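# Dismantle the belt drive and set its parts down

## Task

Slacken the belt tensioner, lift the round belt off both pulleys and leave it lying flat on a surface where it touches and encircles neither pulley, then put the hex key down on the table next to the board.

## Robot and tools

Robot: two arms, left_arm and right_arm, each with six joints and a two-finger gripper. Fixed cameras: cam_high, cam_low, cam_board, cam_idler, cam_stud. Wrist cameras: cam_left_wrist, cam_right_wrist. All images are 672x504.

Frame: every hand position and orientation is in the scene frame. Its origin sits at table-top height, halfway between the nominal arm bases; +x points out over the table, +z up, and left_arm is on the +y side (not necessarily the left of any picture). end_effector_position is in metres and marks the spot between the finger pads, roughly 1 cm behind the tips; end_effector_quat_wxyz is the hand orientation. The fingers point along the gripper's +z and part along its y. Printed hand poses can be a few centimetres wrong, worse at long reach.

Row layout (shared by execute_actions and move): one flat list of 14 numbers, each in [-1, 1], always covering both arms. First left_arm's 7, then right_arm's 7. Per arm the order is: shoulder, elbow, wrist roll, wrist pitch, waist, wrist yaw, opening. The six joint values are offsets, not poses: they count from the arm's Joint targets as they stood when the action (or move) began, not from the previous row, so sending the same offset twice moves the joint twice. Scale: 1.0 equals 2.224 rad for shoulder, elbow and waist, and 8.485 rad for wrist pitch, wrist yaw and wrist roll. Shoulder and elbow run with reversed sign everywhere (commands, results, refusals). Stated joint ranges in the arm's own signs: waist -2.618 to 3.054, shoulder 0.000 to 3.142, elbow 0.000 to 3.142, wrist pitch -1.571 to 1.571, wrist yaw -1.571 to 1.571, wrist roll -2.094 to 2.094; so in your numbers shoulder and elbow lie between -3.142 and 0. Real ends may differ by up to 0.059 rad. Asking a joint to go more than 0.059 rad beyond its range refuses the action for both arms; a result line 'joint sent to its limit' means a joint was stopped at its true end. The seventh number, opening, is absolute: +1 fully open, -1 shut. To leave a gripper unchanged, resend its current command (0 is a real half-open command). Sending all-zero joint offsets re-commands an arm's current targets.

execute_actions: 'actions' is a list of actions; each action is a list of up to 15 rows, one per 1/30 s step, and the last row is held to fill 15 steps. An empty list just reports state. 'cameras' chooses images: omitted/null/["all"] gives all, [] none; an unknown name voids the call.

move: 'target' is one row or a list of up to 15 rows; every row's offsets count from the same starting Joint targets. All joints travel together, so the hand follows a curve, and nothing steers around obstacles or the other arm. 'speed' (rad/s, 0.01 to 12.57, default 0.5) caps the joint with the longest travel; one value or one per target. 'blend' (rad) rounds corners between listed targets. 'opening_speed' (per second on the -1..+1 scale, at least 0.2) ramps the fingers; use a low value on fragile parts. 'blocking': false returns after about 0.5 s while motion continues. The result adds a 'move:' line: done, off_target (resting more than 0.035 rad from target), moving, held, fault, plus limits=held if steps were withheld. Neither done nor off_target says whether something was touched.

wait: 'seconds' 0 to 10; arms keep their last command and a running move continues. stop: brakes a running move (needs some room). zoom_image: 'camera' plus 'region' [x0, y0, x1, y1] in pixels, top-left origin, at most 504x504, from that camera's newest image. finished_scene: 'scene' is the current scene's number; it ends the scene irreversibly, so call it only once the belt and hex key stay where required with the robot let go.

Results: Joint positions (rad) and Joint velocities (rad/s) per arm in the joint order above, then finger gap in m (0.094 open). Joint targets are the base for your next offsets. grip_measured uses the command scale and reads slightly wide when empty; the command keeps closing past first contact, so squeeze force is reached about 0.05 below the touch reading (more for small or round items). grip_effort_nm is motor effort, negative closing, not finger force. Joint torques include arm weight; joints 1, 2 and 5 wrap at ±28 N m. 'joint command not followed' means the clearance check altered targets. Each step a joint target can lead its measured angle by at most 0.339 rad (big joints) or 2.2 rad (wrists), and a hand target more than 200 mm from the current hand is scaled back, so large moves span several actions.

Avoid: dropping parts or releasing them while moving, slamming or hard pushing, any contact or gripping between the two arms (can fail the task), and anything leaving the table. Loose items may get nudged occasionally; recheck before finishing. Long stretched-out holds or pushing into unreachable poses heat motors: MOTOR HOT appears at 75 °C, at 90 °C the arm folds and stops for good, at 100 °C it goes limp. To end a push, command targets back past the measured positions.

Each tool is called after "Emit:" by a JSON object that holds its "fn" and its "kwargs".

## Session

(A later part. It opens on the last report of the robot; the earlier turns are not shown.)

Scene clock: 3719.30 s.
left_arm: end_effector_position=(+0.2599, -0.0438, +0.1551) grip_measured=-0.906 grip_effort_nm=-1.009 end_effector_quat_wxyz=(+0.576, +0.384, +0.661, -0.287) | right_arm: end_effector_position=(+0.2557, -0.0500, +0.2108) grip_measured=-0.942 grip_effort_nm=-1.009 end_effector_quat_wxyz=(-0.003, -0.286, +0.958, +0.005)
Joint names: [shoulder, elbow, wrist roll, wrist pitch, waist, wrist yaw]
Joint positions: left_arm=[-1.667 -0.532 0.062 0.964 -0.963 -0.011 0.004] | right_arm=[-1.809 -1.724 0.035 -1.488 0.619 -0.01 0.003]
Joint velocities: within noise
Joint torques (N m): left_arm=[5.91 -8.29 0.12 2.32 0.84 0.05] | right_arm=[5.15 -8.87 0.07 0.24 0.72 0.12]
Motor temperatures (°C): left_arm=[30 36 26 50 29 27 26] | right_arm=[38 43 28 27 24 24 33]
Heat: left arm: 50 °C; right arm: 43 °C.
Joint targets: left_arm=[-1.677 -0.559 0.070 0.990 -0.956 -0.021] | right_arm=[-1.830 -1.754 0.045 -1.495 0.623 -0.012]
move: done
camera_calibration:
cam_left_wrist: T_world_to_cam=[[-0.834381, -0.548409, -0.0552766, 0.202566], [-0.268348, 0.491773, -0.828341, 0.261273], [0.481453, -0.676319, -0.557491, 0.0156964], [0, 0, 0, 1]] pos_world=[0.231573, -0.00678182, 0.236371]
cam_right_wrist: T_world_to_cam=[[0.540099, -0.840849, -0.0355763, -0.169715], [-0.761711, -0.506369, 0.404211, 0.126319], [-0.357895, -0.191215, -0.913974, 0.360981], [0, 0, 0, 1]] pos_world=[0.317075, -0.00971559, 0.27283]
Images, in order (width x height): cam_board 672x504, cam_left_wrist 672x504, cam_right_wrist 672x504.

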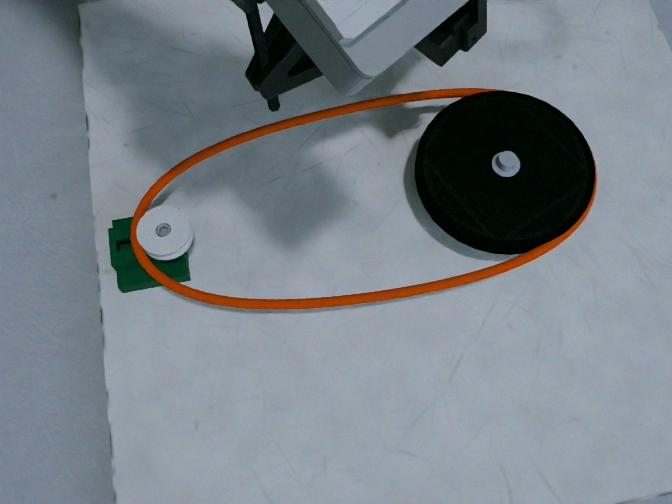

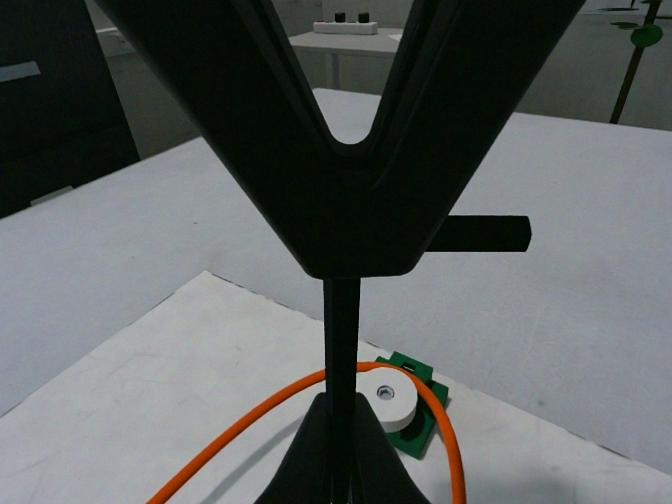

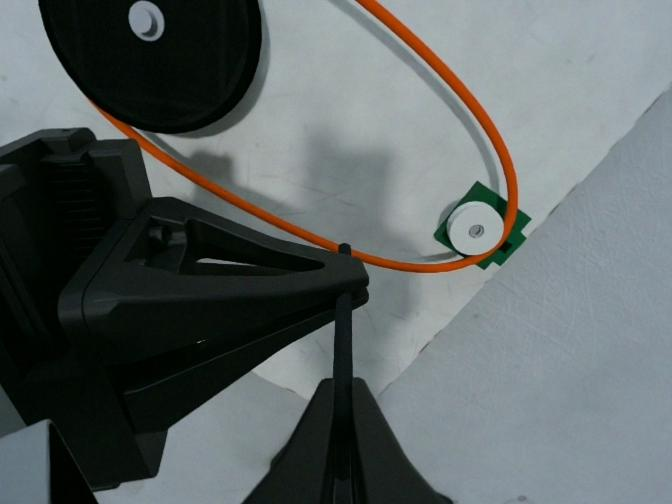

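Emit:
{"fn": "move", "kwargs": {"target": [0,0,0,0,0,0,-1,0,0,0,0,0,0,-0.5], "opening_speed": 0.4, "cameras": ["cam_left_wrist", "cam_right_wrist"]}}

Scene clock: 3726.23 s.
left_arm: end_effector_position=(+0.2599, -0.0438, +0.1552) grip_measured=-0.907 grip_effort_nm=-1.023 end_effector_quat_wxyz=(+0.577, +0.384, +0.661, -0.287) | right_arm: end_effector_position=(+0.2557, -0.0500, +0.2108) grip_measured=-0.503 grip_effort_nm=0.173 end_effector_quat_wxyz=(-0.003, -0.286, +0.958, +0.005)
Joint names: [shoulder, elbow, wrist roll, wrist pitch, waist, wrist yaw]
Joint positions: left_arm=[-1.667 -0.532 0.062 0.964 -0.963 -0.011 0.004] | right_arm=[-1.809 -1.724 0.035 -1.488 0.619 -0.01 0.023]
Joint velocities: within noise
Joint torques (N m): left_arm=[5.93 -8.29 0.12 2.32 0.84 0.04] | right_arm=[5.15 -8.84 0.07 0.24 0.69 0.12]
Motor temperatures (°C): left_arm=[30 36 26 50 29 27 26] | right_arm=[38 43 28 27 24 24 33]
Heat: left arm: 50 °C; right arm: 43 °C.
Joint targets: left_arm=[-1.677 -0.559 0.070 0.991 -0.956 -0.021] | right_arm=[-1.830 -1.754 0.045 -1.495 0.623 -0.012]
move: done
camera_calibration:
cam_left_wrist: T_world_to_cam=[[-0.834383, -0.548407, -0.0552642, 0.20257], [-0.268176, 0.491515, -0.82855, 0.261365], [0.481546, -0.676508, -0.557182, 0.0156566], [0, 0, 0, 1]] pos_world=[0.231573, -0.00678229, 0.236472]
cam_right_wrist: T_world_to_cam=[[0.540099, -0.840849, -0.0355763, -0.169715], [-0.761711, -0.506369, 0.404211, 0.126319], [-0.357895, -0.191215, -0.913974, 0.360981], [0, 0, 0, 1]] pos_world=[0.317075, -0.00971559, 0.27283]
Images, in order (width x height): cam_left_wrist 672x504, cam_right_wrist 672x504.

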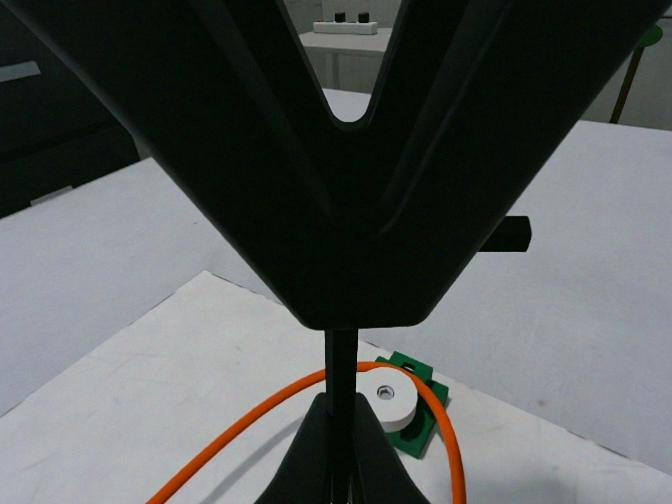

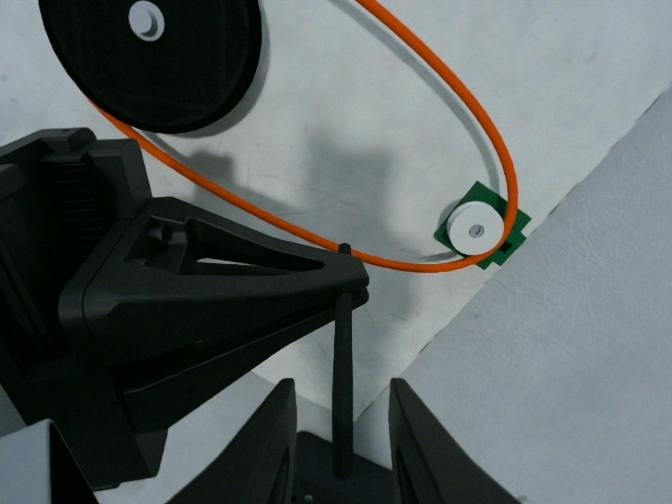

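Emit:
{"fn": "move", "kwargs": {"target": [-0.0476,0.0160,0,0.01665,0,0,-1,0,0,0,0,0,0,-0.5], "speed": 0.1, "cameras": ["cam_left_wrist", "cam_right_wrist", "cam_high", "cam_board"]}}

Scene clock: 3775.57 s.
left_arm: end_effector_position=(+0.2638, -0.0498, +0.1425) grip_measured=-0.907 grip_effort_nm=-1.023 end_effector_quat_wxyz=(+0.587, +0.379, +0.653, -0.293) | right_arm: end_effector_position=(+0.2557, -0.0500, +0.2108) grip_measured=-0.503 grip_effort_nm=0.173 end_effector_quat_wxyz=(-0.003, -0.286, +0.958, +0.005)
Joint names: [shoulder, elbow, wrist roll, wrist pitch, waist, wrist yaw]
Joint positions: left_arm=[-1.774 -0.532 0.062 1.101 -0.963 -0.011 0.004] | right_arm=[-1.809 -1.724 0.035 -1.488 0.619 -0.01 0.023]
Joint velocities: within noise
Joint torques (N m): left_arm=[6.53 -4.22 0.12 2.35 0.84 0.04] | right_arm=[5.14 -8.88 0.08 0.24 0.7 0.13]
Motor temperatures (°C): left_arm=[31 36 26 50 29 27 27] | right_arm=[38 44 28 27 24 24 31]
Heat: left arm: 50 °C; right arm: 44 °C.
Joint targets: left_arm=[-1.783 -0.523 0.070 1.132 -0.956 -0.021] | right_arm=[-1.830 -1.754 0.045 -1.495 0.623 -0.012]
move: done
camera_calibration:
cam_left_wrist: T_world_to_cam=[[-0.833478, -0.549816, -0.0549244, 0.201517], [-0.254734, 0.47055, -0.844804, 0.252548], [0.490331, -0.690135, -0.53225, -0.00387675], [0, 0, 0, 1]] pos_world=[0.234194, -0.0107144, 0.222358]
cam_right_wrist: T_world_to_cam=[[0.540099, -0.840849, -0.0355763, -0.169715], [-0.761711, -0.506369, 0.404211, 0.126319], [-0.357895, -0.191215, -0.913974, 0.360981], [0, 0, 0, 1]] pos_world=[0.317075, -0.00971559, 0.27283]
Images, in order (width x height): cam_high 672x504, cam_board 672x504, cam_left_wrist 672x504, cam_right_wrist 672x504.

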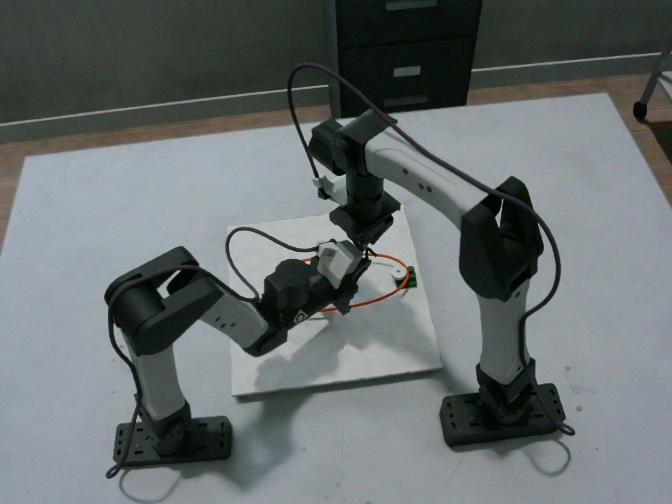

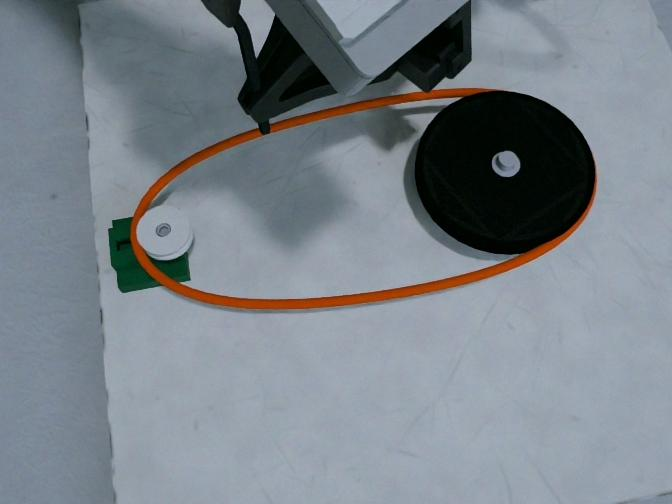

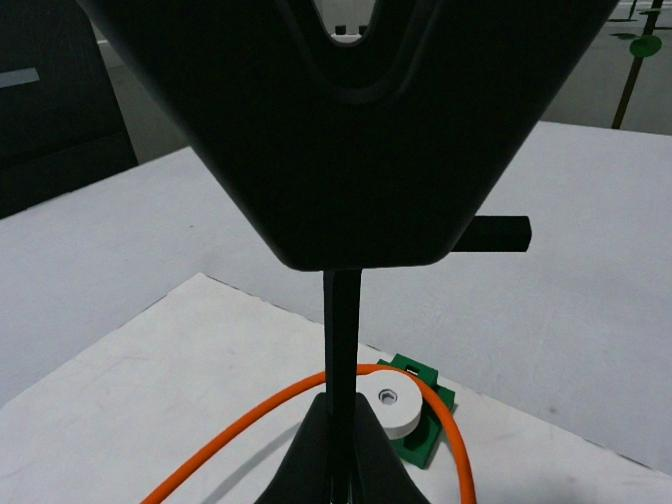

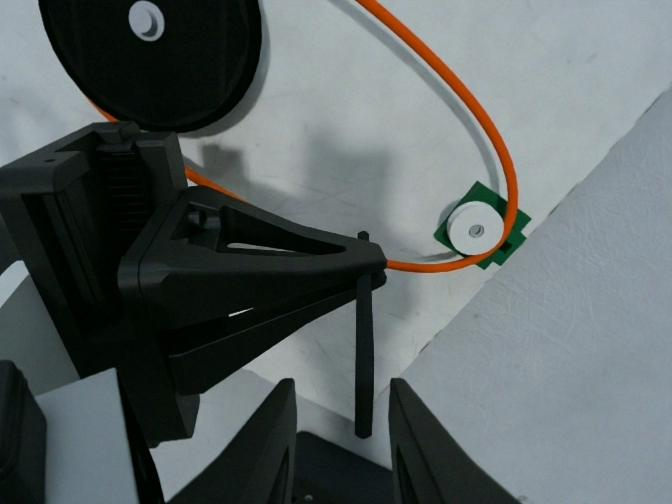

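Emit:
{"fn": "move", "kwargs": {"target": [-0.0315,0.0200,0,0.0130,0,0,-1,0,0,0,0,0,0,-0.5], "speed": 0.12, "cameras": ["cam_left_wrist", "cam_right_wrist", "cam_stud", "cam_idler"]}}

Scene clock: 3789.33 s.
left_arm: end_effector_position=(+0.2594, -0.0430, +0.1222) grip_measured=-0.907 grip_effort_nm=-1.018 end_effector_quat_wxyz=(+0.585, +0.380, +0.655, -0.292) | right_arm: end_effector_position=(+0.2557, -0.0500, +0.2108) grip_measured=-0.503 grip_effort_nm=0.173 end_effector_quat_wxyz=(-0.003, -0.286, +0.958, +0.005)
Joint names: [shoulder, elbow, wrist roll, wrist pitch, waist, wrist yaw]
Joint positions: left_arm=[-1.844 -0.485 0.062 1.212 -0.963 -0.011 0.004] | right_arm=[-1.809 -1.724 0.035 -1.488 0.619 -0.01 0.023]
Joint velocities: within noise
Joint torques (N m): left_arm=[6.58 -3.93 0.12 2.36 0.84 0.04] | right_arm=[5.12 -8.9 0.07 0.24 0.7 0.12]
Motor temperatures (°C): left_arm=[31 36 26 49 29 27 27] | right_arm=[38 44 28 27 24 24 31]
Heat: left arm: 49 °C; right arm: 44 °C.
Joint targets: left_arm=[-1.853 -0.479 0.070 1.242 -0.956 -0.021] | right_arm=[-1.830 -1.754 0.045 -1.495 0.623 -0.012]
move: done
camera_calibration:
cam_left_wrist: T_world_to_cam=[[-0.833651, -0.549549, -0.0549713, 0.200515], [-0.257537, 0.474856, -0.841538, 0.231627], [0.48857, -0.687392, -0.537393, -0.00670855], [0, 0, 0, 1]] pos_world=[0.23009, -0.00440798, 0.202341]
cam_right_wrist: T_world_to_cam=[[0.540099, -0.840849, -0.0355763, -0.169715], [-0.761711, -0.506369, 0.404211, 0.126319], [-0.357895, -0.191215, -0.913974, 0.360981], [0, 0, 0, 1]] pos_world=[0.317075, -0.00971559, 0.27283]
Images, in order (width x height): cam_idler 672x504, cam_stud 672x504, cam_left_wrist 672x504, cam_right_wrist 672x504.

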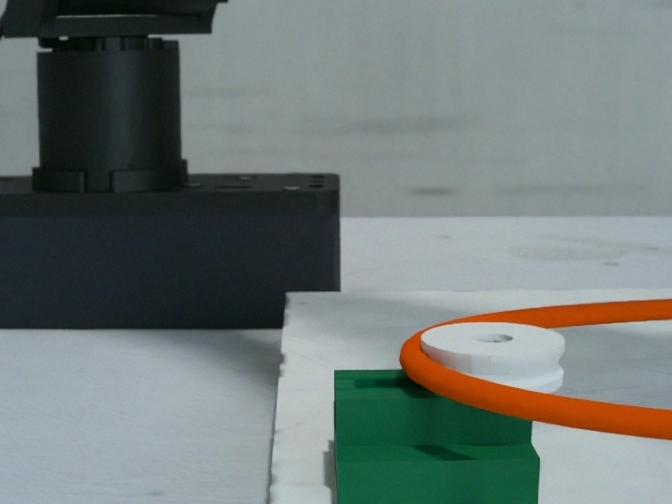

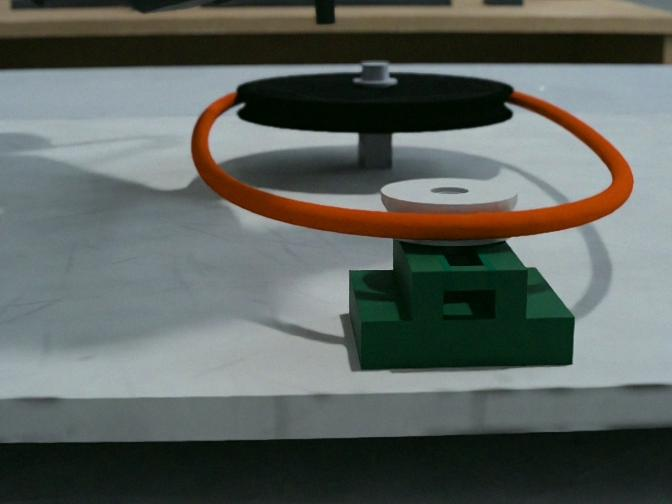

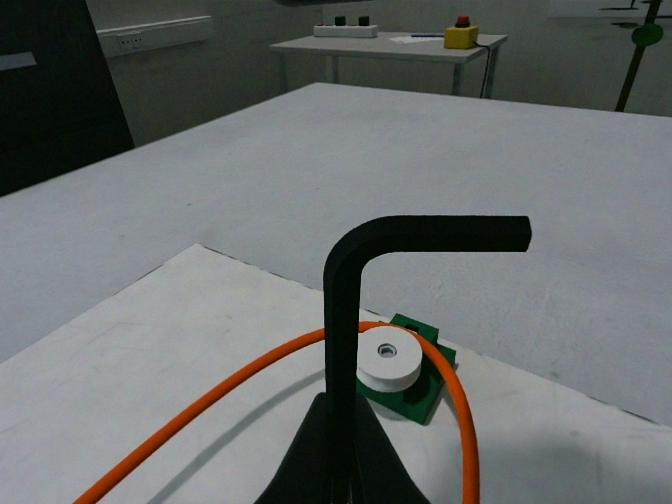

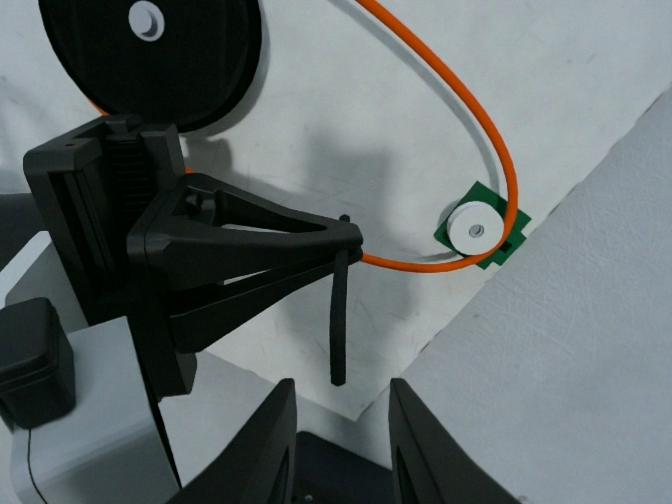

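Emit:
{"fn": "move", "kwargs": {"target": [0,0,0,0,0,0,-1,0,0,0,0,-0.36,0,-0.5], "speed": 0.5, "cameras": ["cam_high", "cam_board"]}}

Scene clock: 3829.43 s.
left_arm: end_effector_position=(+0.2595, -0.0431, +0.1224) grip_measured=-0.907 grip_effort_nm=-1.028 end_effector_quat_wxyz=(+0.585, +0.380, +0.654, -0.292) | right_arm: end_effector_position=(+0.3117, -0.3020, +0.2108) grip_measured=-0.503 grip_effort_nm=0.168 end_effector_quat_wxyz=(-0.001, +0.111, +0.994, +0.005)
Joint names: [shoulder, elbow, wrist roll, wrist pitch, waist, wrist yaw]
Joint positions: left_arm=[-1.844 -0.485 0.062 1.213 -0.963 -0.011 0.004] | right_arm=[-1.809 -1.724 0.035 -1.488 -0.182 -0.011 0.023]
Joint velocities: within noise
Joint torques (N m): left_arm=[6.58 -3.92 0.12 2.35 0.85 0.04] | right_arm=[5.14 -8.88 0.07 0.24 0.96 0.09]
Motor temperatures (°C): left_arm=[33 35 26 49 29 27 28] | right_arm=[38 44 28 26 24 24 31]
Heat: left arm: 49 °C; right arm: 44 °C.
Joint targets: left_arm=[-1.853 -0.479 0.070 1.242 -0.956 -0.021] | right_arm=[-1.830 -1.754 0.045 -1.495 -0.178 -0.012]
move: done
Images, in order (width x height): cam_high 672x504, cam_board 672x504.

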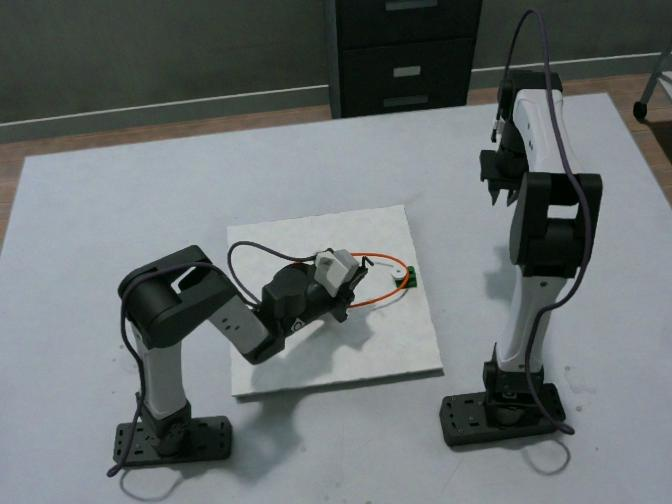

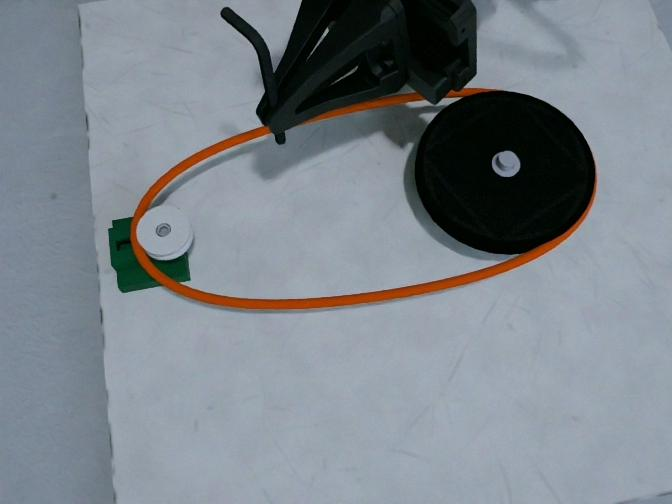

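Emit:
{"fn": "move", "kwargs": {"target": [[0.2262,-0.3242,0,-0.1994,0,0,-1,0,0,0,0,0,0,-0.5],[0.1587,-0.3692,0,-0.2878,0.3174,0.001,-1,0,0,0,0,0,0,-0.5],[0.0188,-0.4085,0,-0.3022,0.4002,0.0025,-1,0,0,0,0,0,0,-0.5]], "speed": 0.7, "blend": 0.1, "cameras": ["cam_left_wrist", "cam_high", "cam_board", "cam_low"]}}

Scene clock: 3888.93 s.
left_arm: end_effector_position=(+0.2997, +0.3019, +0.0936) grip_measured=-0.907 grip_effort_nm=-1.023 end_effector_quat_wxyz=(-0.093, +0.083, +0.992, +0.006) | right_arm: end_effector_position=(+0.3117, -0.3020, +0.2108) grip_measured=-0.503 grip_effort_nm=0.168 end_effector_quat_wxyz=(-0.001, +0.111, +0.994, +0.005)
Joint names: [shoulder, elbow, wrist roll, wrist pitch, waist, wrist yaw]
Joint positions: left_arm=[-1.809 -1.36 0.062 -1.309 -0.067 -0.007 0.004] | right_arm=[-1.809 -1.724 0.035 -1.488 -0.182 -0.011 0.023]
Joint velocities: within noise
Joint torques (N m): left_arm=[8.23 -8.44 0.13 -0.25 0.34 0.21] | right_arm=[5.11 -8.85 0.07 0.25 0.77 0.12]
Motor temperatures (°C): left_arm=[33 34 26 48 29 27 28] | right_arm=[38 44 27 26 24 24 30]
Heat: left arm: 48 °C; right arm: 44 °C.
Joint targets: left_arm=[-1.811 -1.387 0.070 -1.322 -0.066 0.000] | right_arm=[-1.830 -1.754 0.045 -1.495 -0.178 -0.012]
move: done
camera_calibration:
cam_left_wrist: T_world_to_cam=[[-0.158874, -0.987278, -0.00647966, 0.347413], [-0.810468, 0.126668, 0.571923, 0.192628], [-0.563826, 0.0961154, -0.820281, 0.300702], [0, 0, 0, 1]] pos_world=[0.380858, 0.289691, 0.138743]
Images, in order (width x height): cam_high 672x504, cam_low 672x504, cam_board 672x504, cam_left_wrist 672x504.

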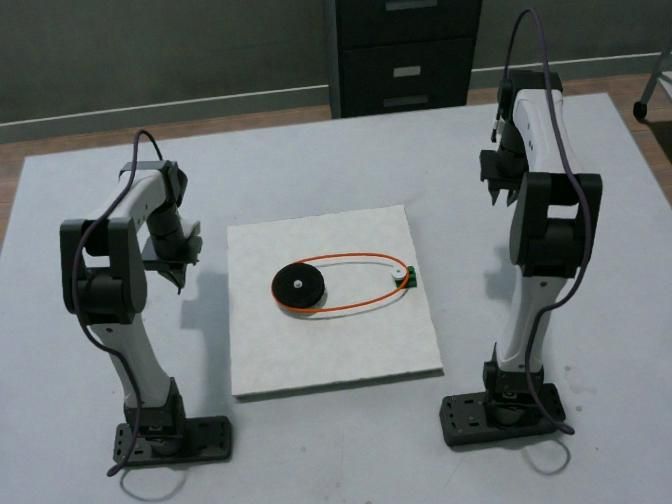

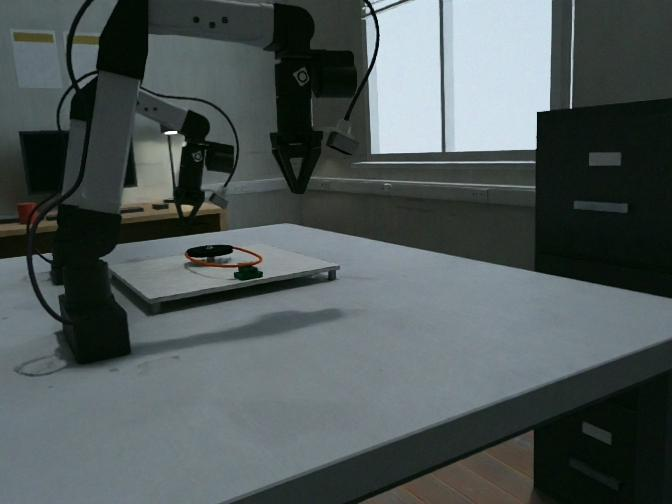

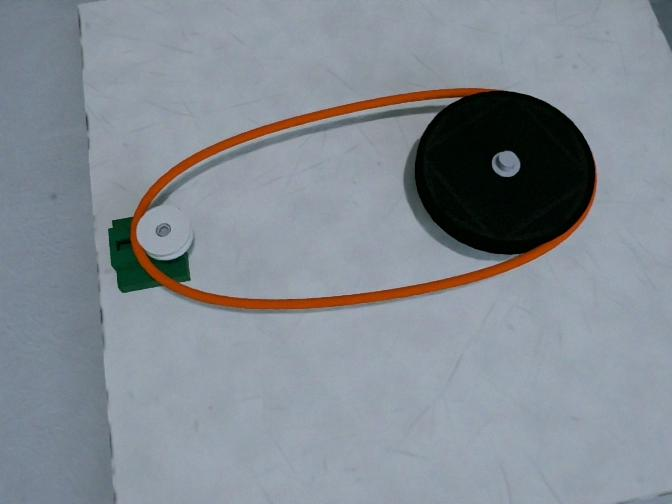

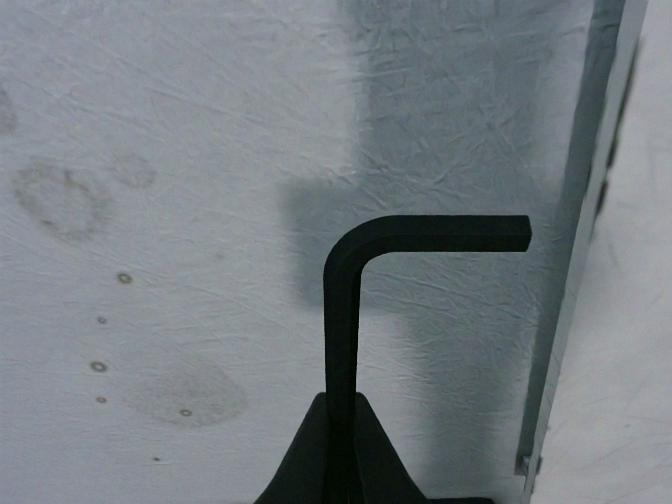

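Emit:
{"fn": "move", "kwargs": {"target": [-0.0322,0.0883,0,0.0317,0,0,-1,0,0,0,0,0,0,-0.5], "speed": 0.2, "cameras": ["cam_left_wrist", "cam_low"]}}

Scene clock: 3915.17 s.
left_arm: end_effector_position=(+0.3017, +0.3015, +0.0338) grip_measured=-0.907 grip_effort_nm=-1.023 end_effector_quat_wxyz=(-0.086, +0.083, +0.993, +0.005) | right_arm: end_effector_position=(+0.3117, -0.3020, +0.2108) grip_measured=-0.503 grip_effort_nm=0.168 end_effector_quat_wxyz=(-0.001, +0.111, +0.994, +0.005)
Joint names: [shoulder, elbow, wrist roll, wrist pitch, waist, wrist yaw]
Joint positions: left_arm=[-1.875 -1.197 0.062 -1.065 -0.067 -0.006 0.004] | right_arm=[-1.809 -1.724 0.035 -1.488 -0.182 -0.011 0.023]
Joint velocities: within noise
Joint torques (N m): left_arm=[7.8 -4.75 0.13 0.03 0.34 0.22] | right_arm=[5.12 -8.85 0.07 0.24 0.76 0.13]
Motor temperatures (°C): left_arm=[34 36 26 42 29 27 29] | right_arm=[38 45 27 26 24 24 30]
Heat: left arm: 42 °C; right arm: 45 °C.
Joint targets: left_arm=[-1.883 -1.191 0.070 -1.053 -0.066 0.000] | right_arm=[-1.830 -1.754 0.045 -1.495 -0.178 -0.012]
move: done
camera_calibration:
cam_left_wrist: T_world_to_cam=[[-0.158558, -0.987331, -0.00612711, 0.346809], [-0.818982, 0.128052, 0.559349, 0.231088], [-0.551478, 0.0937075, -0.82891, 0.250155], [0, 0, 0, 1]] pos_world=[0.382201, 0.289383, 0.0802222]
Images, in order (width x height): cam_low 672x504, cam_left_wrist 672x504.

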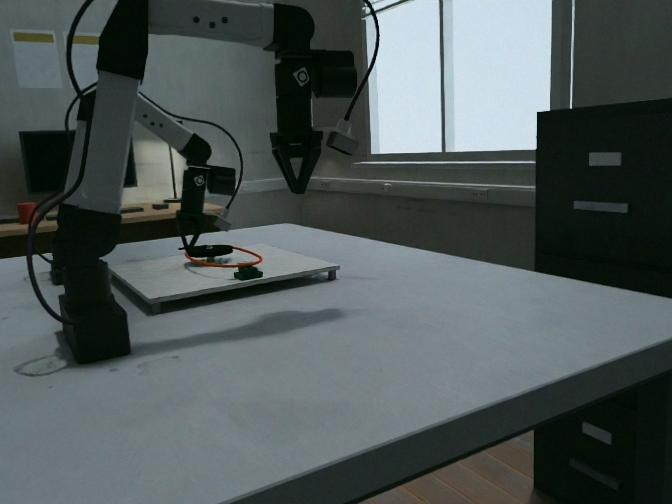

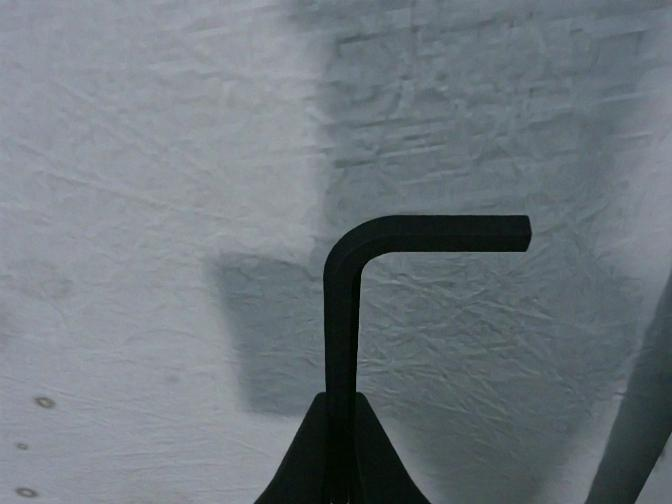

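Emit:
{"fn": "move", "kwargs": {"target": [-0.0109,0.0148,0,0.0067,0,0,-1,0,0,0,0,0,0,-0.5], "speed": 0.1, "cameras": ["cam_left_wrist"]}}

Scene clock: 3925.67 s.
left_arm: end_effector_position=(+0.3016, +0.3015, +0.0194) grip_measured=-0.907 grip_effort_nm=-1.023 end_effector_quat_wxyz=(-0.085, +0.083, +0.993, +0.005) | right_arm: end_effector_position=(+0.3117, -0.3020, +0.2108) grip_measured=-0.503 grip_effort_nm=0.168 end_effector_quat_wxyz=(-0.001, +0.111, +0.994, +0.005)
Joint names: [shoulder, elbow, wrist roll, wrist pitch, waist, wrist yaw]
Joint positions: left_arm=[-1.898 -1.165 0.063 -1.008 -0.067 -0.006 0.004] | right_arm=[-1.809 -1.724 0.035 -1.488 -0.182 -0.011 0.023]
Joint velocities: within noise
Joint torques (N m): left_arm=[7.76 -4.55 0.13 0.02 0.34 0.21] | right_arm=[5.14 -8.87 0.07 0.24 0.77 0.12]
Motor temperatures (°C): left_arm=[34 36 26 40 29 27 29] | right_arm=[38 45 27 26 24 24 30]
Heat: left arm: 40 °C; right arm: 45 °C.
Joint targets: left_arm=[-1.907 -1.158 0.070 -0.996 -0.066 0.000] | right_arm=[-1.830 -1.754 0.045 -1.495 -0.178 -0.012]
move: done
camera_calibration:
cam_left_wrist: T_world_to_cam=[[-0.158883, -0.987278, -0.00614644, 0.3468], [-0.819805, 0.128457, 0.558049, 0.23921], [-0.55016, 0.0937031, -0.829785, 0.237748], [0, 0, 0, 1]] pos_world=[0.382006, 0.289382, 0.0659201]
Images, in order (width x height): cam_left_wrist 672x504.

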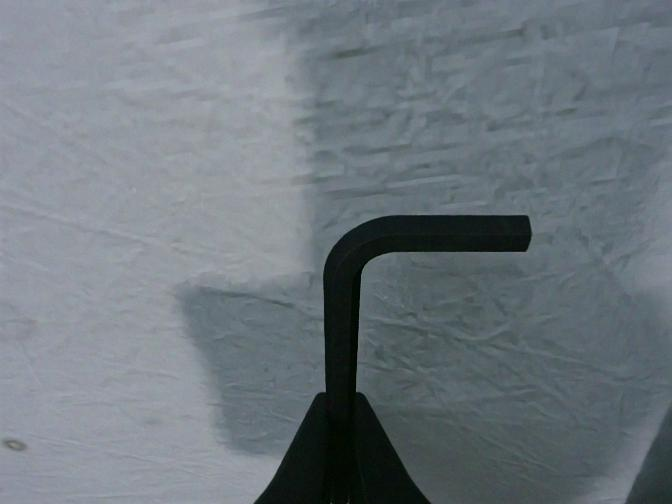

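Emit:
{"fn": "move", "kwargs": {"target": [-0.0029,0.0040,0,0.0018,0,0,-1,0,0,0,0,0,0,-0.5], "speed": 0.1, "cameras": ["cam_left_wrist"]}}

Emit:
{"fn": "move", "kwargs": {"target": [-0.0015,0.0020,0,0.0009,0,0,-1,0,0,0,0,0,0,-0.5], "speed": 0.1, "cameras": ["cam_left_wrist"]}}

Scene clock: 3933.80 s.
left_arm: end_effector_position=(+0.3013, +0.3015, +0.0155) grip_measured=-0.907 grip_effort_nm=-1.028 end_effector_quat_wxyz=(-0.085, +0.083, +0.993, +0.005) | right_arm: end_effector_position=(+0.3117, -0.3020, +0.2108) grip_measured=-0.503 grip_effort_nm=0.168 end_effector_quat_wxyz=(-0.001, +0.111, +0.994, +0.005)
Joint names: [shoulder, elbow, wrist roll, wrist pitch, waist, wrist yaw]
Joint positions: left_arm=[-1.904 -1.156 0.063 -0.993 -0.067 -0.006 0.004] | right_arm=[-1.809 -1.724 0.035 -1.488 -0.182 -0.011 0.023]
Joint velocities: within noise
Joint torques (N m): left_arm=[7.75 -4.52 0.12 -0.03 0.34 0.21] | right_arm=[5.09 -8.88 0.06 0.24 0.79 0.12]
Motor temperatures (°C): left_arm=[33 35 26 40 29 27 29] | right_arm=[37 45 27 26 24 24 30]
Heat: left arm: 40 °C; right arm: 45 °C.
Joint targets: left_arm=[-1.913 -1.149 0.070 -0.981 -0.066 0.000] | right_arm=[-1.830 -1.754 0.045 -1.495 -0.178 -0.012]
move: done
camera_calibration:
cam_left_wrist: T_world_to_cam=[[-0.158883, -0.987278, -0.00614644, 0.346843], [-0.819805, 0.128457, 0.558049, 0.24121], [-0.55016, 0.0937031, -0.829785, 0.234392], [0, 0, 0, 1]] pos_world=[0.381806, 0.289482, 0.0620201]
Images, in order (width x height): cam_left_wrist 672x504.

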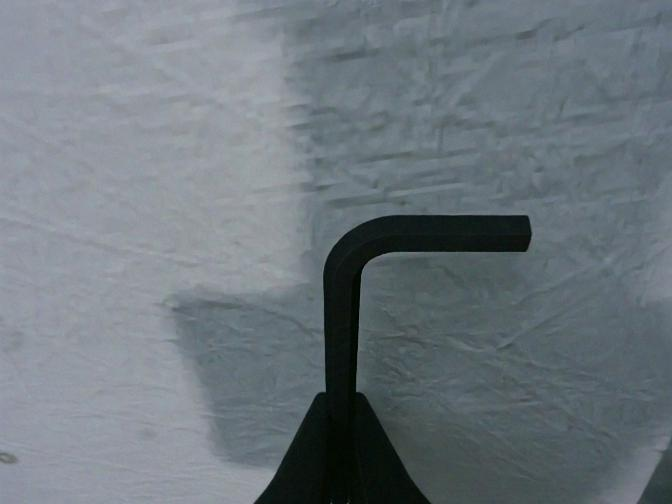

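Scene clock: 3934.50 s.
left_arm: end_effector_position=(+0.3030, +0.3013, +0.0151) grip_measured=-0.907 grip_effort_nm=-1.018 end_effector_quat_wxyz=(-0.082, +0.083, +0.993, +0.005) | right_arm: end_effector_position=(+0.3117, -0.3020, +0.2108) grip_measured=-0.503 grip_effort_nm=0.173 end_effector_quat_wxyz=(-0.001, +0.111, +0.994, +0.005)
Joint names: [shoulder, elbow, wrist roll, wrist pitch, waist, wrist yaw]
Joint positions: left_arm=[-1.904 -1.155 0.063 -0.986 -0.067 -0.006 0.004] | right_arm=[-1.809 -1.724 0.035 -1.488 -0.182 -0.011 0.023]
Joint velocities: within noise
Joint torques (N m): left_arm=[7.42 -4.08 0.13 0.03 0.35 0.21] | right_arm=[5.14 -8.87 0.07 0.24 0.77 0.12]
Motor temperatures (°C): left_arm=[33 35 26 39 29 27 29] | right_arm=[37 45 27 26 24 24 30]
Heat: left arm: 39 °C; right arm: 45 °C.
Joint targets: left_arm=[-1.917 -1.145 0.070 -0.973 -0.066 0.000] | right_arm=[-1.830 -1.754 0.045 -1.495 -0.178 -0.012]
move: done
camera_calibration:
cam_left_wrist: T_world_to_cam=[[-0.158839, -0.987283, -0.0065802, 0.346866], [-0.823803, 0.128859, 0.552036, 0.244002], [-0.544167, 0.0931058, -0.833794, 0.233422], [0, 0, 0, 1]] pos_world=[0.383126, 0.28928, 0.0622105]
Images, in order (width x height): cam_left_wrist 672x504.

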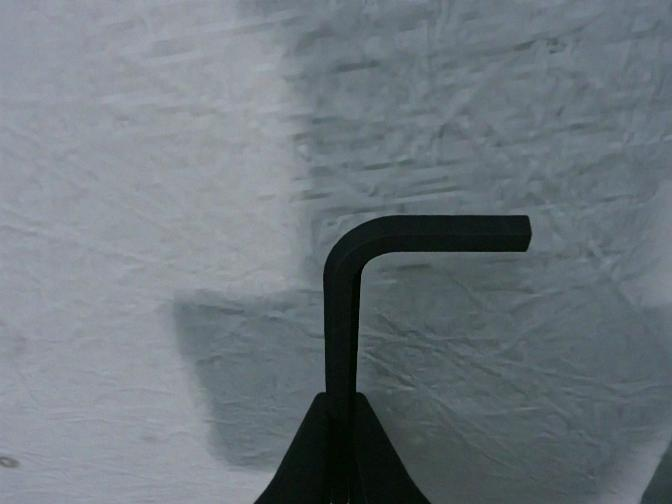

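Emit:
{"fn": "move", "kwargs": {"target": [-0.0015,0.0025,0,0.0005,0,0,-1,0,0,0,0,0,0,-0.5], "speed": 0.1, "cameras": ["cam_left_wrist"]}}

Scene clock: 3947.13 s.
left_arm: end_effector_position=(+0.2999, +0.3016, +0.0117) grip_measured=-0.907 grip_effort_nm=-1.023 end_effector_quat_wxyz=(-0.087, +0.083, +0.993, +0.005) | right_arm: end_effector_position=(+0.3117, -0.3020, +0.2108) grip_measured=-0.503 grip_effort_nm=0.178 end_effector_quat_wxyz=(-0.001, +0.111, +0.994, +0.005)
Joint names: [shoulder, elbow, wrist roll, wrist pitch, waist, wrist yaw]
Joint positions: left_arm=[-1.91 -1.146 0.063 -0.981 -0.067 -0.006 0.004] | right_arm=[-1.809 -1.724 0.035 -1.488 -0.182 -0.011 0.023]
Joint velocities: within noise
Joint torques (N m): left_arm=[7.69 -4.42 0.12 0.01 0.34 0.21] | right_arm=[5.15 -8.85 0.06 0.24 0.77 0.12]
Motor temperatures (°C): left_arm=[34 34 26 38 29 27 29] | right_arm=[37 45 27 26 24 24 30]
Heat: left arm: 38 °C; right arm: 45 °C.
Joint targets: left_arm=[-1.920 -1.139 0.070 -0.969 -0.066 0.000] | right_arm=[-1.830 -1.754 0.045 -1.495 -0.178 -0.012]
move: done
camera_calibration:
cam_left_wrist: T_world_to_cam=[[-0.158826, -0.987291, -0.00558547, 0.346658], [-0.817638, 0.128359, 0.561242, 0.241426], [-0.553392, 0.0937069, -0.827633, 0.231367], [0, 0, 0, 1]] pos_world=[0.380494, 0.289583, 0.0579251]
Images, in order (width x height): cam_left_wrist 672x504.

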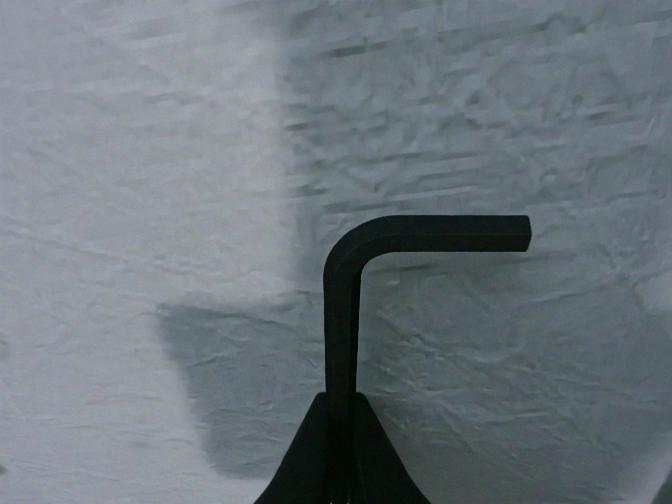

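Emit:
{"fn": "move", "kwargs": {"target": [-0.0015,0.0020,0,0.0009,0,0,-1,0,0,0,0,0,0,-0.5], "speed": 0.1, "cameras": []}}

Emit:
{"fn": "move", "kwargs": {"target": [-0.0015,0.0020,0,0.0009,0,0,-1,0,0,0,0,0,0,-0.5], "speed": 0.1, "cameras": ["cam_left_wrist"]}}

Scene clock: 3955.63 s.
left_arm: end_effector_position=(+0.3016, +0.3014, +0.0114) grip_measured=-0.907 grip_effort_nm=-1.023 end_effector_quat_wxyz=(-0.083, +0.083, +0.993, +0.005) | right_arm: end_effector_position=(+0.3117, -0.3020, +0.2108) grip_measured=-0.503 grip_effort_nm=0.168 end_effector_quat_wxyz=(-0.001, +0.111, +0.994, +0.005)
Joint names: [shoulder, elbow, wrist roll, wrist pitch, waist, wrist yaw]
Joint positions: left_arm=[-1.91 -1.146 0.063 -0.974 -0.067 -0.006 0.004] | right_arm=[-1.809 -1.724 0.035 -1.488 -0.182 -0.011 0.023]
Joint velocities: within noise
Joint torques (N m): left_arm=[7.36 -3.99 0.13 0.03 0.34 0.21] | right_arm=[5.14 -8.87 0.07 0.24 0.81 0.12]
Motor temperatures (°C): left_arm=[34 34 26 38 29 27 29] | right_arm=[37 45 27 26 24 24 30]
Heat: left arm: 38 °C; right arm: 45 °C.
Joint targets: left_arm=[-1.923 -1.135 0.070 -0.962 -0.066 0.000] | right_arm=[-1.830 -1.754 0.045 -1.495 -0.178 -0.012]
move: done
No camera images: "cameras" was empty.

Scene clock: 3956.33 s.
left_arm: end_effector_position=(+0.3016, +0.3014, +0.0111) grip_measured=-0.907 grip_effort_nm=-1.023 end_effector_quat_wxyz=(-0.083, +0.083, +0.993, +0.005) | right_arm: end_effector_position=(+0.3117, -0.3020, +0.2108) grip_measured=-0.503 grip_effort_nm=0.168 end_effector_quat_wxyz=(-0.001, +0.111, +0.994, +0.005)
Joint names: [shoulder, elbow, wrist roll, wrist pitch, waist, wrist yaw]
Joint positions: left_arm=[-1.91 -1.144 0.063 -0.972 -0.067 -0.006 0.004] | right_arm=[-1.809 -1.724 0.035 -1.488 -0.182 -0.011 0.023]
Joint velocities: within noise
Joint torques (N m): left_arm=[7.01 -3.69 0.12 0.08 0.32 0.21] | right_arm=[5.11 -8.88 0.07 0.24 0.76 0.12]
Motor temperatures (°C): left_arm=[34 34 26 38 29 27 29] | right_arm=[37 45 27 26 24 24 30]
Heat: left arm: 38 °C; right arm: 45 °C.
Joint targets: left_arm=[-1.926 -1.130 0.070 -0.954 -0.066 0.000] | right_arm=[-1.830 -1.754 0.045 -1.495 -0.178 -0.012]
move: done
camera_calibration:
cam_left_wrist: T_world_to_cam=[[-0.158798, -0.987293, -0.006005, 0.346683], [-0.822086, 0.128853, 0.554592, 0.24448], [-0.546771, 0.0930048, -0.832101, 0.230044], [0, 0, 0, 1]] pos_world=[0.381817, 0.28938, 0.0579145]
Images, in order (width x height): cam_left_wrist 672x504.

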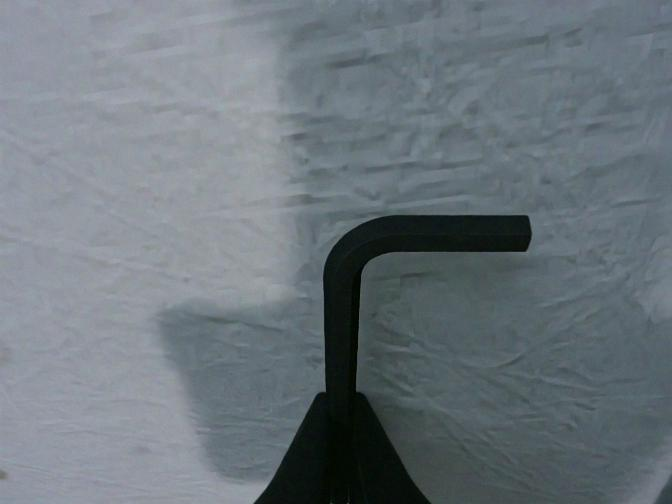

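Emit:
{"fn": "move", "kwargs": {"target": [-0.0015,0.0020,0,0.0009,0,0,-1,0,0,0,0,0,0,-0.5], "speed": 0.1, "cameras": ["cam_left_wrist"]}}

Scene clock: 3963.43 s.
left_arm: end_effector_position=(+0.3016, +0.3014, +0.0109) grip_measured=-0.907 grip_effort_nm=-1.023 end_effector_quat_wxyz=(-0.083, +0.083, +0.993, +0.005) | right_arm: end_effector_position=(+0.3117, -0.3020, +0.2108) grip_measured=-0.503 grip_effort_nm=0.173 end_effector_quat_wxyz=(-0.001, +0.111, +0.994, +0.005)
Joint names: [shoulder, elbow, wrist roll, wrist pitch, waist, wrist yaw]
Joint positions: left_arm=[-1.91 -1.144 0.063 -0.971 -0.067 -0.006 0.004] | right_arm=[-1.809 -1.724 0.035 -1.488 -0.182 -0.011 0.023]
Joint velocities: within noise
Joint torques (N m): left_arm=[6.65 -3.33 0.12 0.15 0.34 0.21] | right_arm=[5.15 -8.87 0.07 0.24 0.79 0.12]
Motor temperatures (°C): left_arm=[34 34 26 37 29 27 29] | right_arm=[37 45 27 26 24 24 30]
Heat: left arm: 37 °C; right arm: 45 °C.
Joint targets: left_arm=[-1.930 -1.126 0.070 -0.946 -0.066 0.000] | right_arm=[-1.830 -1.754 0.045 -1.495 -0.178 -0.012]
move: done
camera_calibration:
cam_left_wrist: T_world_to_cam=[[-0.158796, -0.987293, -0.00606226, 0.346685], [-0.822286, 0.128853, 0.554294, 0.244631], [-0.54647, 0.0930048, -0.832299, 0.229857], [0, 0, 0, 1]] pos_world=[0.381818, 0.28938, 0.057814]
Images, in order (width x height): cam_left_wrist 672x504.

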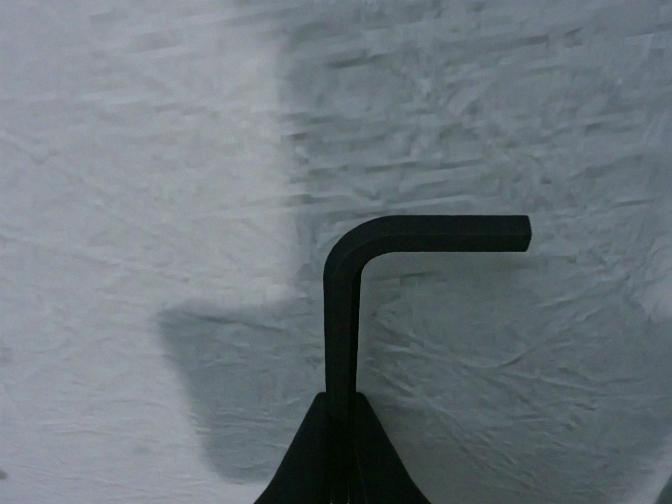

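Emit:
{"fn": "move", "kwargs": {"target": [0.0030,-0.0040,0,-0.0018,0,0,-1,0,0,0,0,0,0,-0.5], "speed": 0.1, "cameras": []}}

Emit:
{"fn": "move", "kwargs": {"target": [0,0,0,0,0,0,-0.6,0,0,0,0,0,0,-0.5], "opening_speed": 0.25, "cameras": ["cam_left_wrist"]}}

Scene clock: 3976.87 s.
left_arm: end_effector_position=(+0.3016, +0.3014, +0.0109) grip_measured=-0.907 grip_effort_nm=-1.028 end_effector_quat_wxyz=(-0.083, +0.083, +0.993, +0.005) | right_arm: end_effector_position=(+0.3117, -0.3020, +0.2108) grip_measured=-0.503 grip_effort_nm=0.168 end_effector_quat_wxyz=(-0.001, +0.111, +0.994, +0.005)
Joint names: [shoulder, elbow, wrist roll, wrist pitch, waist, wrist yaw]
Joint positions: left_arm=[-1.91 -1.144 0.063 -0.971 -0.067 -0.006 0.004] | right_arm=[-1.809 -1.724 0.035 -1.488 -0.182 -0.011 0.023]
Joint velocities: within noise
Joint torques (N m): left_arm=[7.35 -4.23 0.12 0 0.34 0.21] | right_arm=[5.14 -8.88 0.07 0.25 0.76 0.12]
Motor temperatures (°C): left_arm=[34 33 26 36 29 27 29] | right_arm=[37 45 27 26 24 24 30]
Heat: left arm: 36 °C; right arm: 45 °C.
Joint targets: left_arm=[-1.923 -1.135 0.070 -0.961 -0.066 0.000] | right_arm=[-1.830 -1.754 0.045 -1.495 -0.178 -0.012]
move: done
No camera images: "cameras" was empty.

Scene clock: 3978.67 s.
left_arm: end_effector_position=(+0.3016, +0.3015, +0.0109) grip_measured=-0.602 grip_effort_nm=0.090 end_effector_quat_wxyz=(-0.083, +0.083, +0.993, +0.005) | right_arm: end_effector_position=(+0.3117, -0.3020, +0.2108) grip_measured=-0.503 grip_effort_nm=0.168 end_effector_quat_wxyz=(-0.001, +0.111, +0.994, +0.005)
Joint names: [shoulder, elbow, wrist roll, wrist pitch, waist, wrist yaw]
Joint positions: left_arm=[-1.91 -1.144 0.063 -0.971 -0.067 -0.006 0.019] | right_arm=[-1.809 -1.724 0.035 -1.488 -0.182 -0.011 0.023]
Joint velocities: within noise
Joint torques (N m): left_arm=[7.35 -4.22 0.12 -0.01 0.35 0.21] | right_arm=[5.09 -8.88 0.07 0.25 0.76 0.12]
Motor temperatures (°C): left_arm=[34 33 26 36 29 27 29] | right_arm=[37 45 27 26 24 24 30]
Heat: left arm: 36 °C; right arm: 45 °C.
Joint targets: left_arm=[-1.923 -1.135 0.070 -0.961 -0.066 0.000] | right_arm=[-1.830 -1.754 0.045 -1.495 -0.178 -0.012]
move: done
camera_calibration:
cam_left_wrist: T_world_to_cam=[[-0.158887, -0.987276, -0.00637622, 0.346833], [-0.822325, 0.128761, 0.554258, 0.244661], [-0.546384, 0.0933078, -0.832321, 0.229729], [0, 0, 0, 1]] pos_world=[0.381819, 0.289481, 0.057814]
Images, in order (width x height): cam_left_wrist 672x504.

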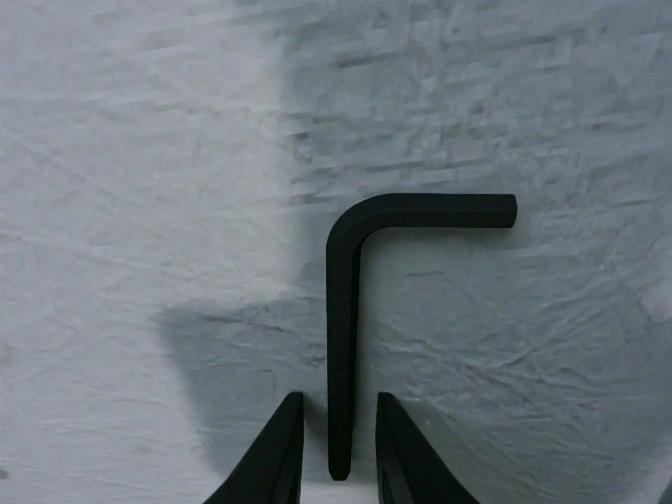

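Emit:
{"fn": "move", "kwargs": {"target": [0.0432,-0.0585,0,-0.0266,0,0,-0.5,0,0,0,0,0,0,-0.5], "speed": 0.15, "cameras": ["cam_left_wrist", "cam_high"]}}

Scene clock: 3988.60 s.
left_arm: end_effector_position=(+0.2915, +0.3025, +0.0502) grip_measured=-0.501 grip_effort_nm=0.081 end_effector_quat_wxyz=(-0.112, +0.083, +0.990, +0.005) | right_arm: end_effector_position=(+0.3117, -0.3020, +0.2108) grip_measured=-0.503 grip_effort_nm=0.164 end_effector_quat_wxyz=(-0.001, +0.111, +0.994, +0.005)
Joint names: [shoulder, elbow, wrist roll, wrist pitch, waist, wrist yaw]
Joint positions: left_arm=[-1.862 -1.24 0.063 -1.174 -0.067 -0.006 0.023] | right_arm=[-1.809 -1.724 0.035 -1.488 -0.182 -0.011 0.023]
Joint velocities: within noise
Joint torques (N m): left_arm=[12.14 -7.84 0.12 -0.34 0.34 0.21] | right_arm=[5.14 -8.88 0.06 0.25 0.8 0.12]
Motor temperatures (°C): left_arm=[34 33 26 35 29 27 28] | right_arm=[37 45 27 26 24 24 30]
Heat: left arm: 35 °C; right arm: 45 °C.
Joint targets: left_arm=[-1.827 -1.265 0.070 -1.187 -0.066 0.000] | right_arm=[-1.830 -1.754 0.045 -1.495 -0.178 -0.012]
move: done
camera_calibration:
cam_left_wrist: T_world_to_cam=[[-0.159123, -0.987255, -0.00281335, 0.346311], [-0.788542, 0.12538, 0.602064, 0.203161], [-0.594038, 0.0980208, -0.798443, 0.267568], [0, 0, 0, 1]] pos_world=[0.374253, 0.290198, 0.092296]
Images, in order (width x height): cam_high 672x504, cam_left_wrist 672x504.

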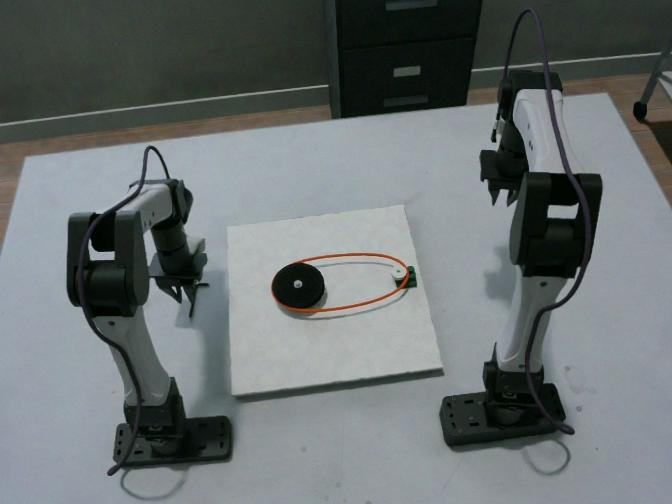

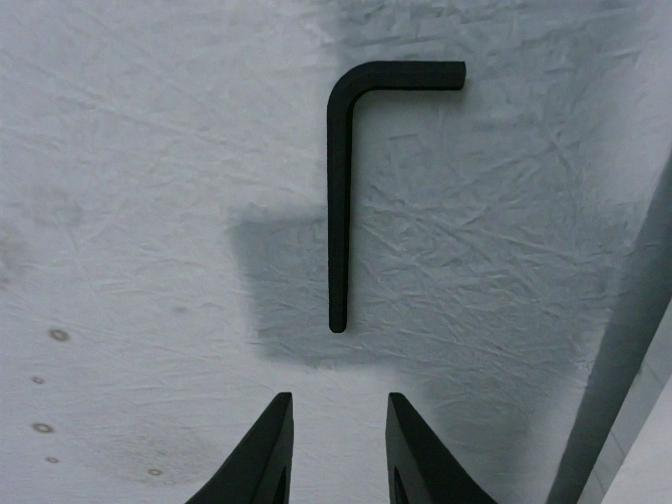

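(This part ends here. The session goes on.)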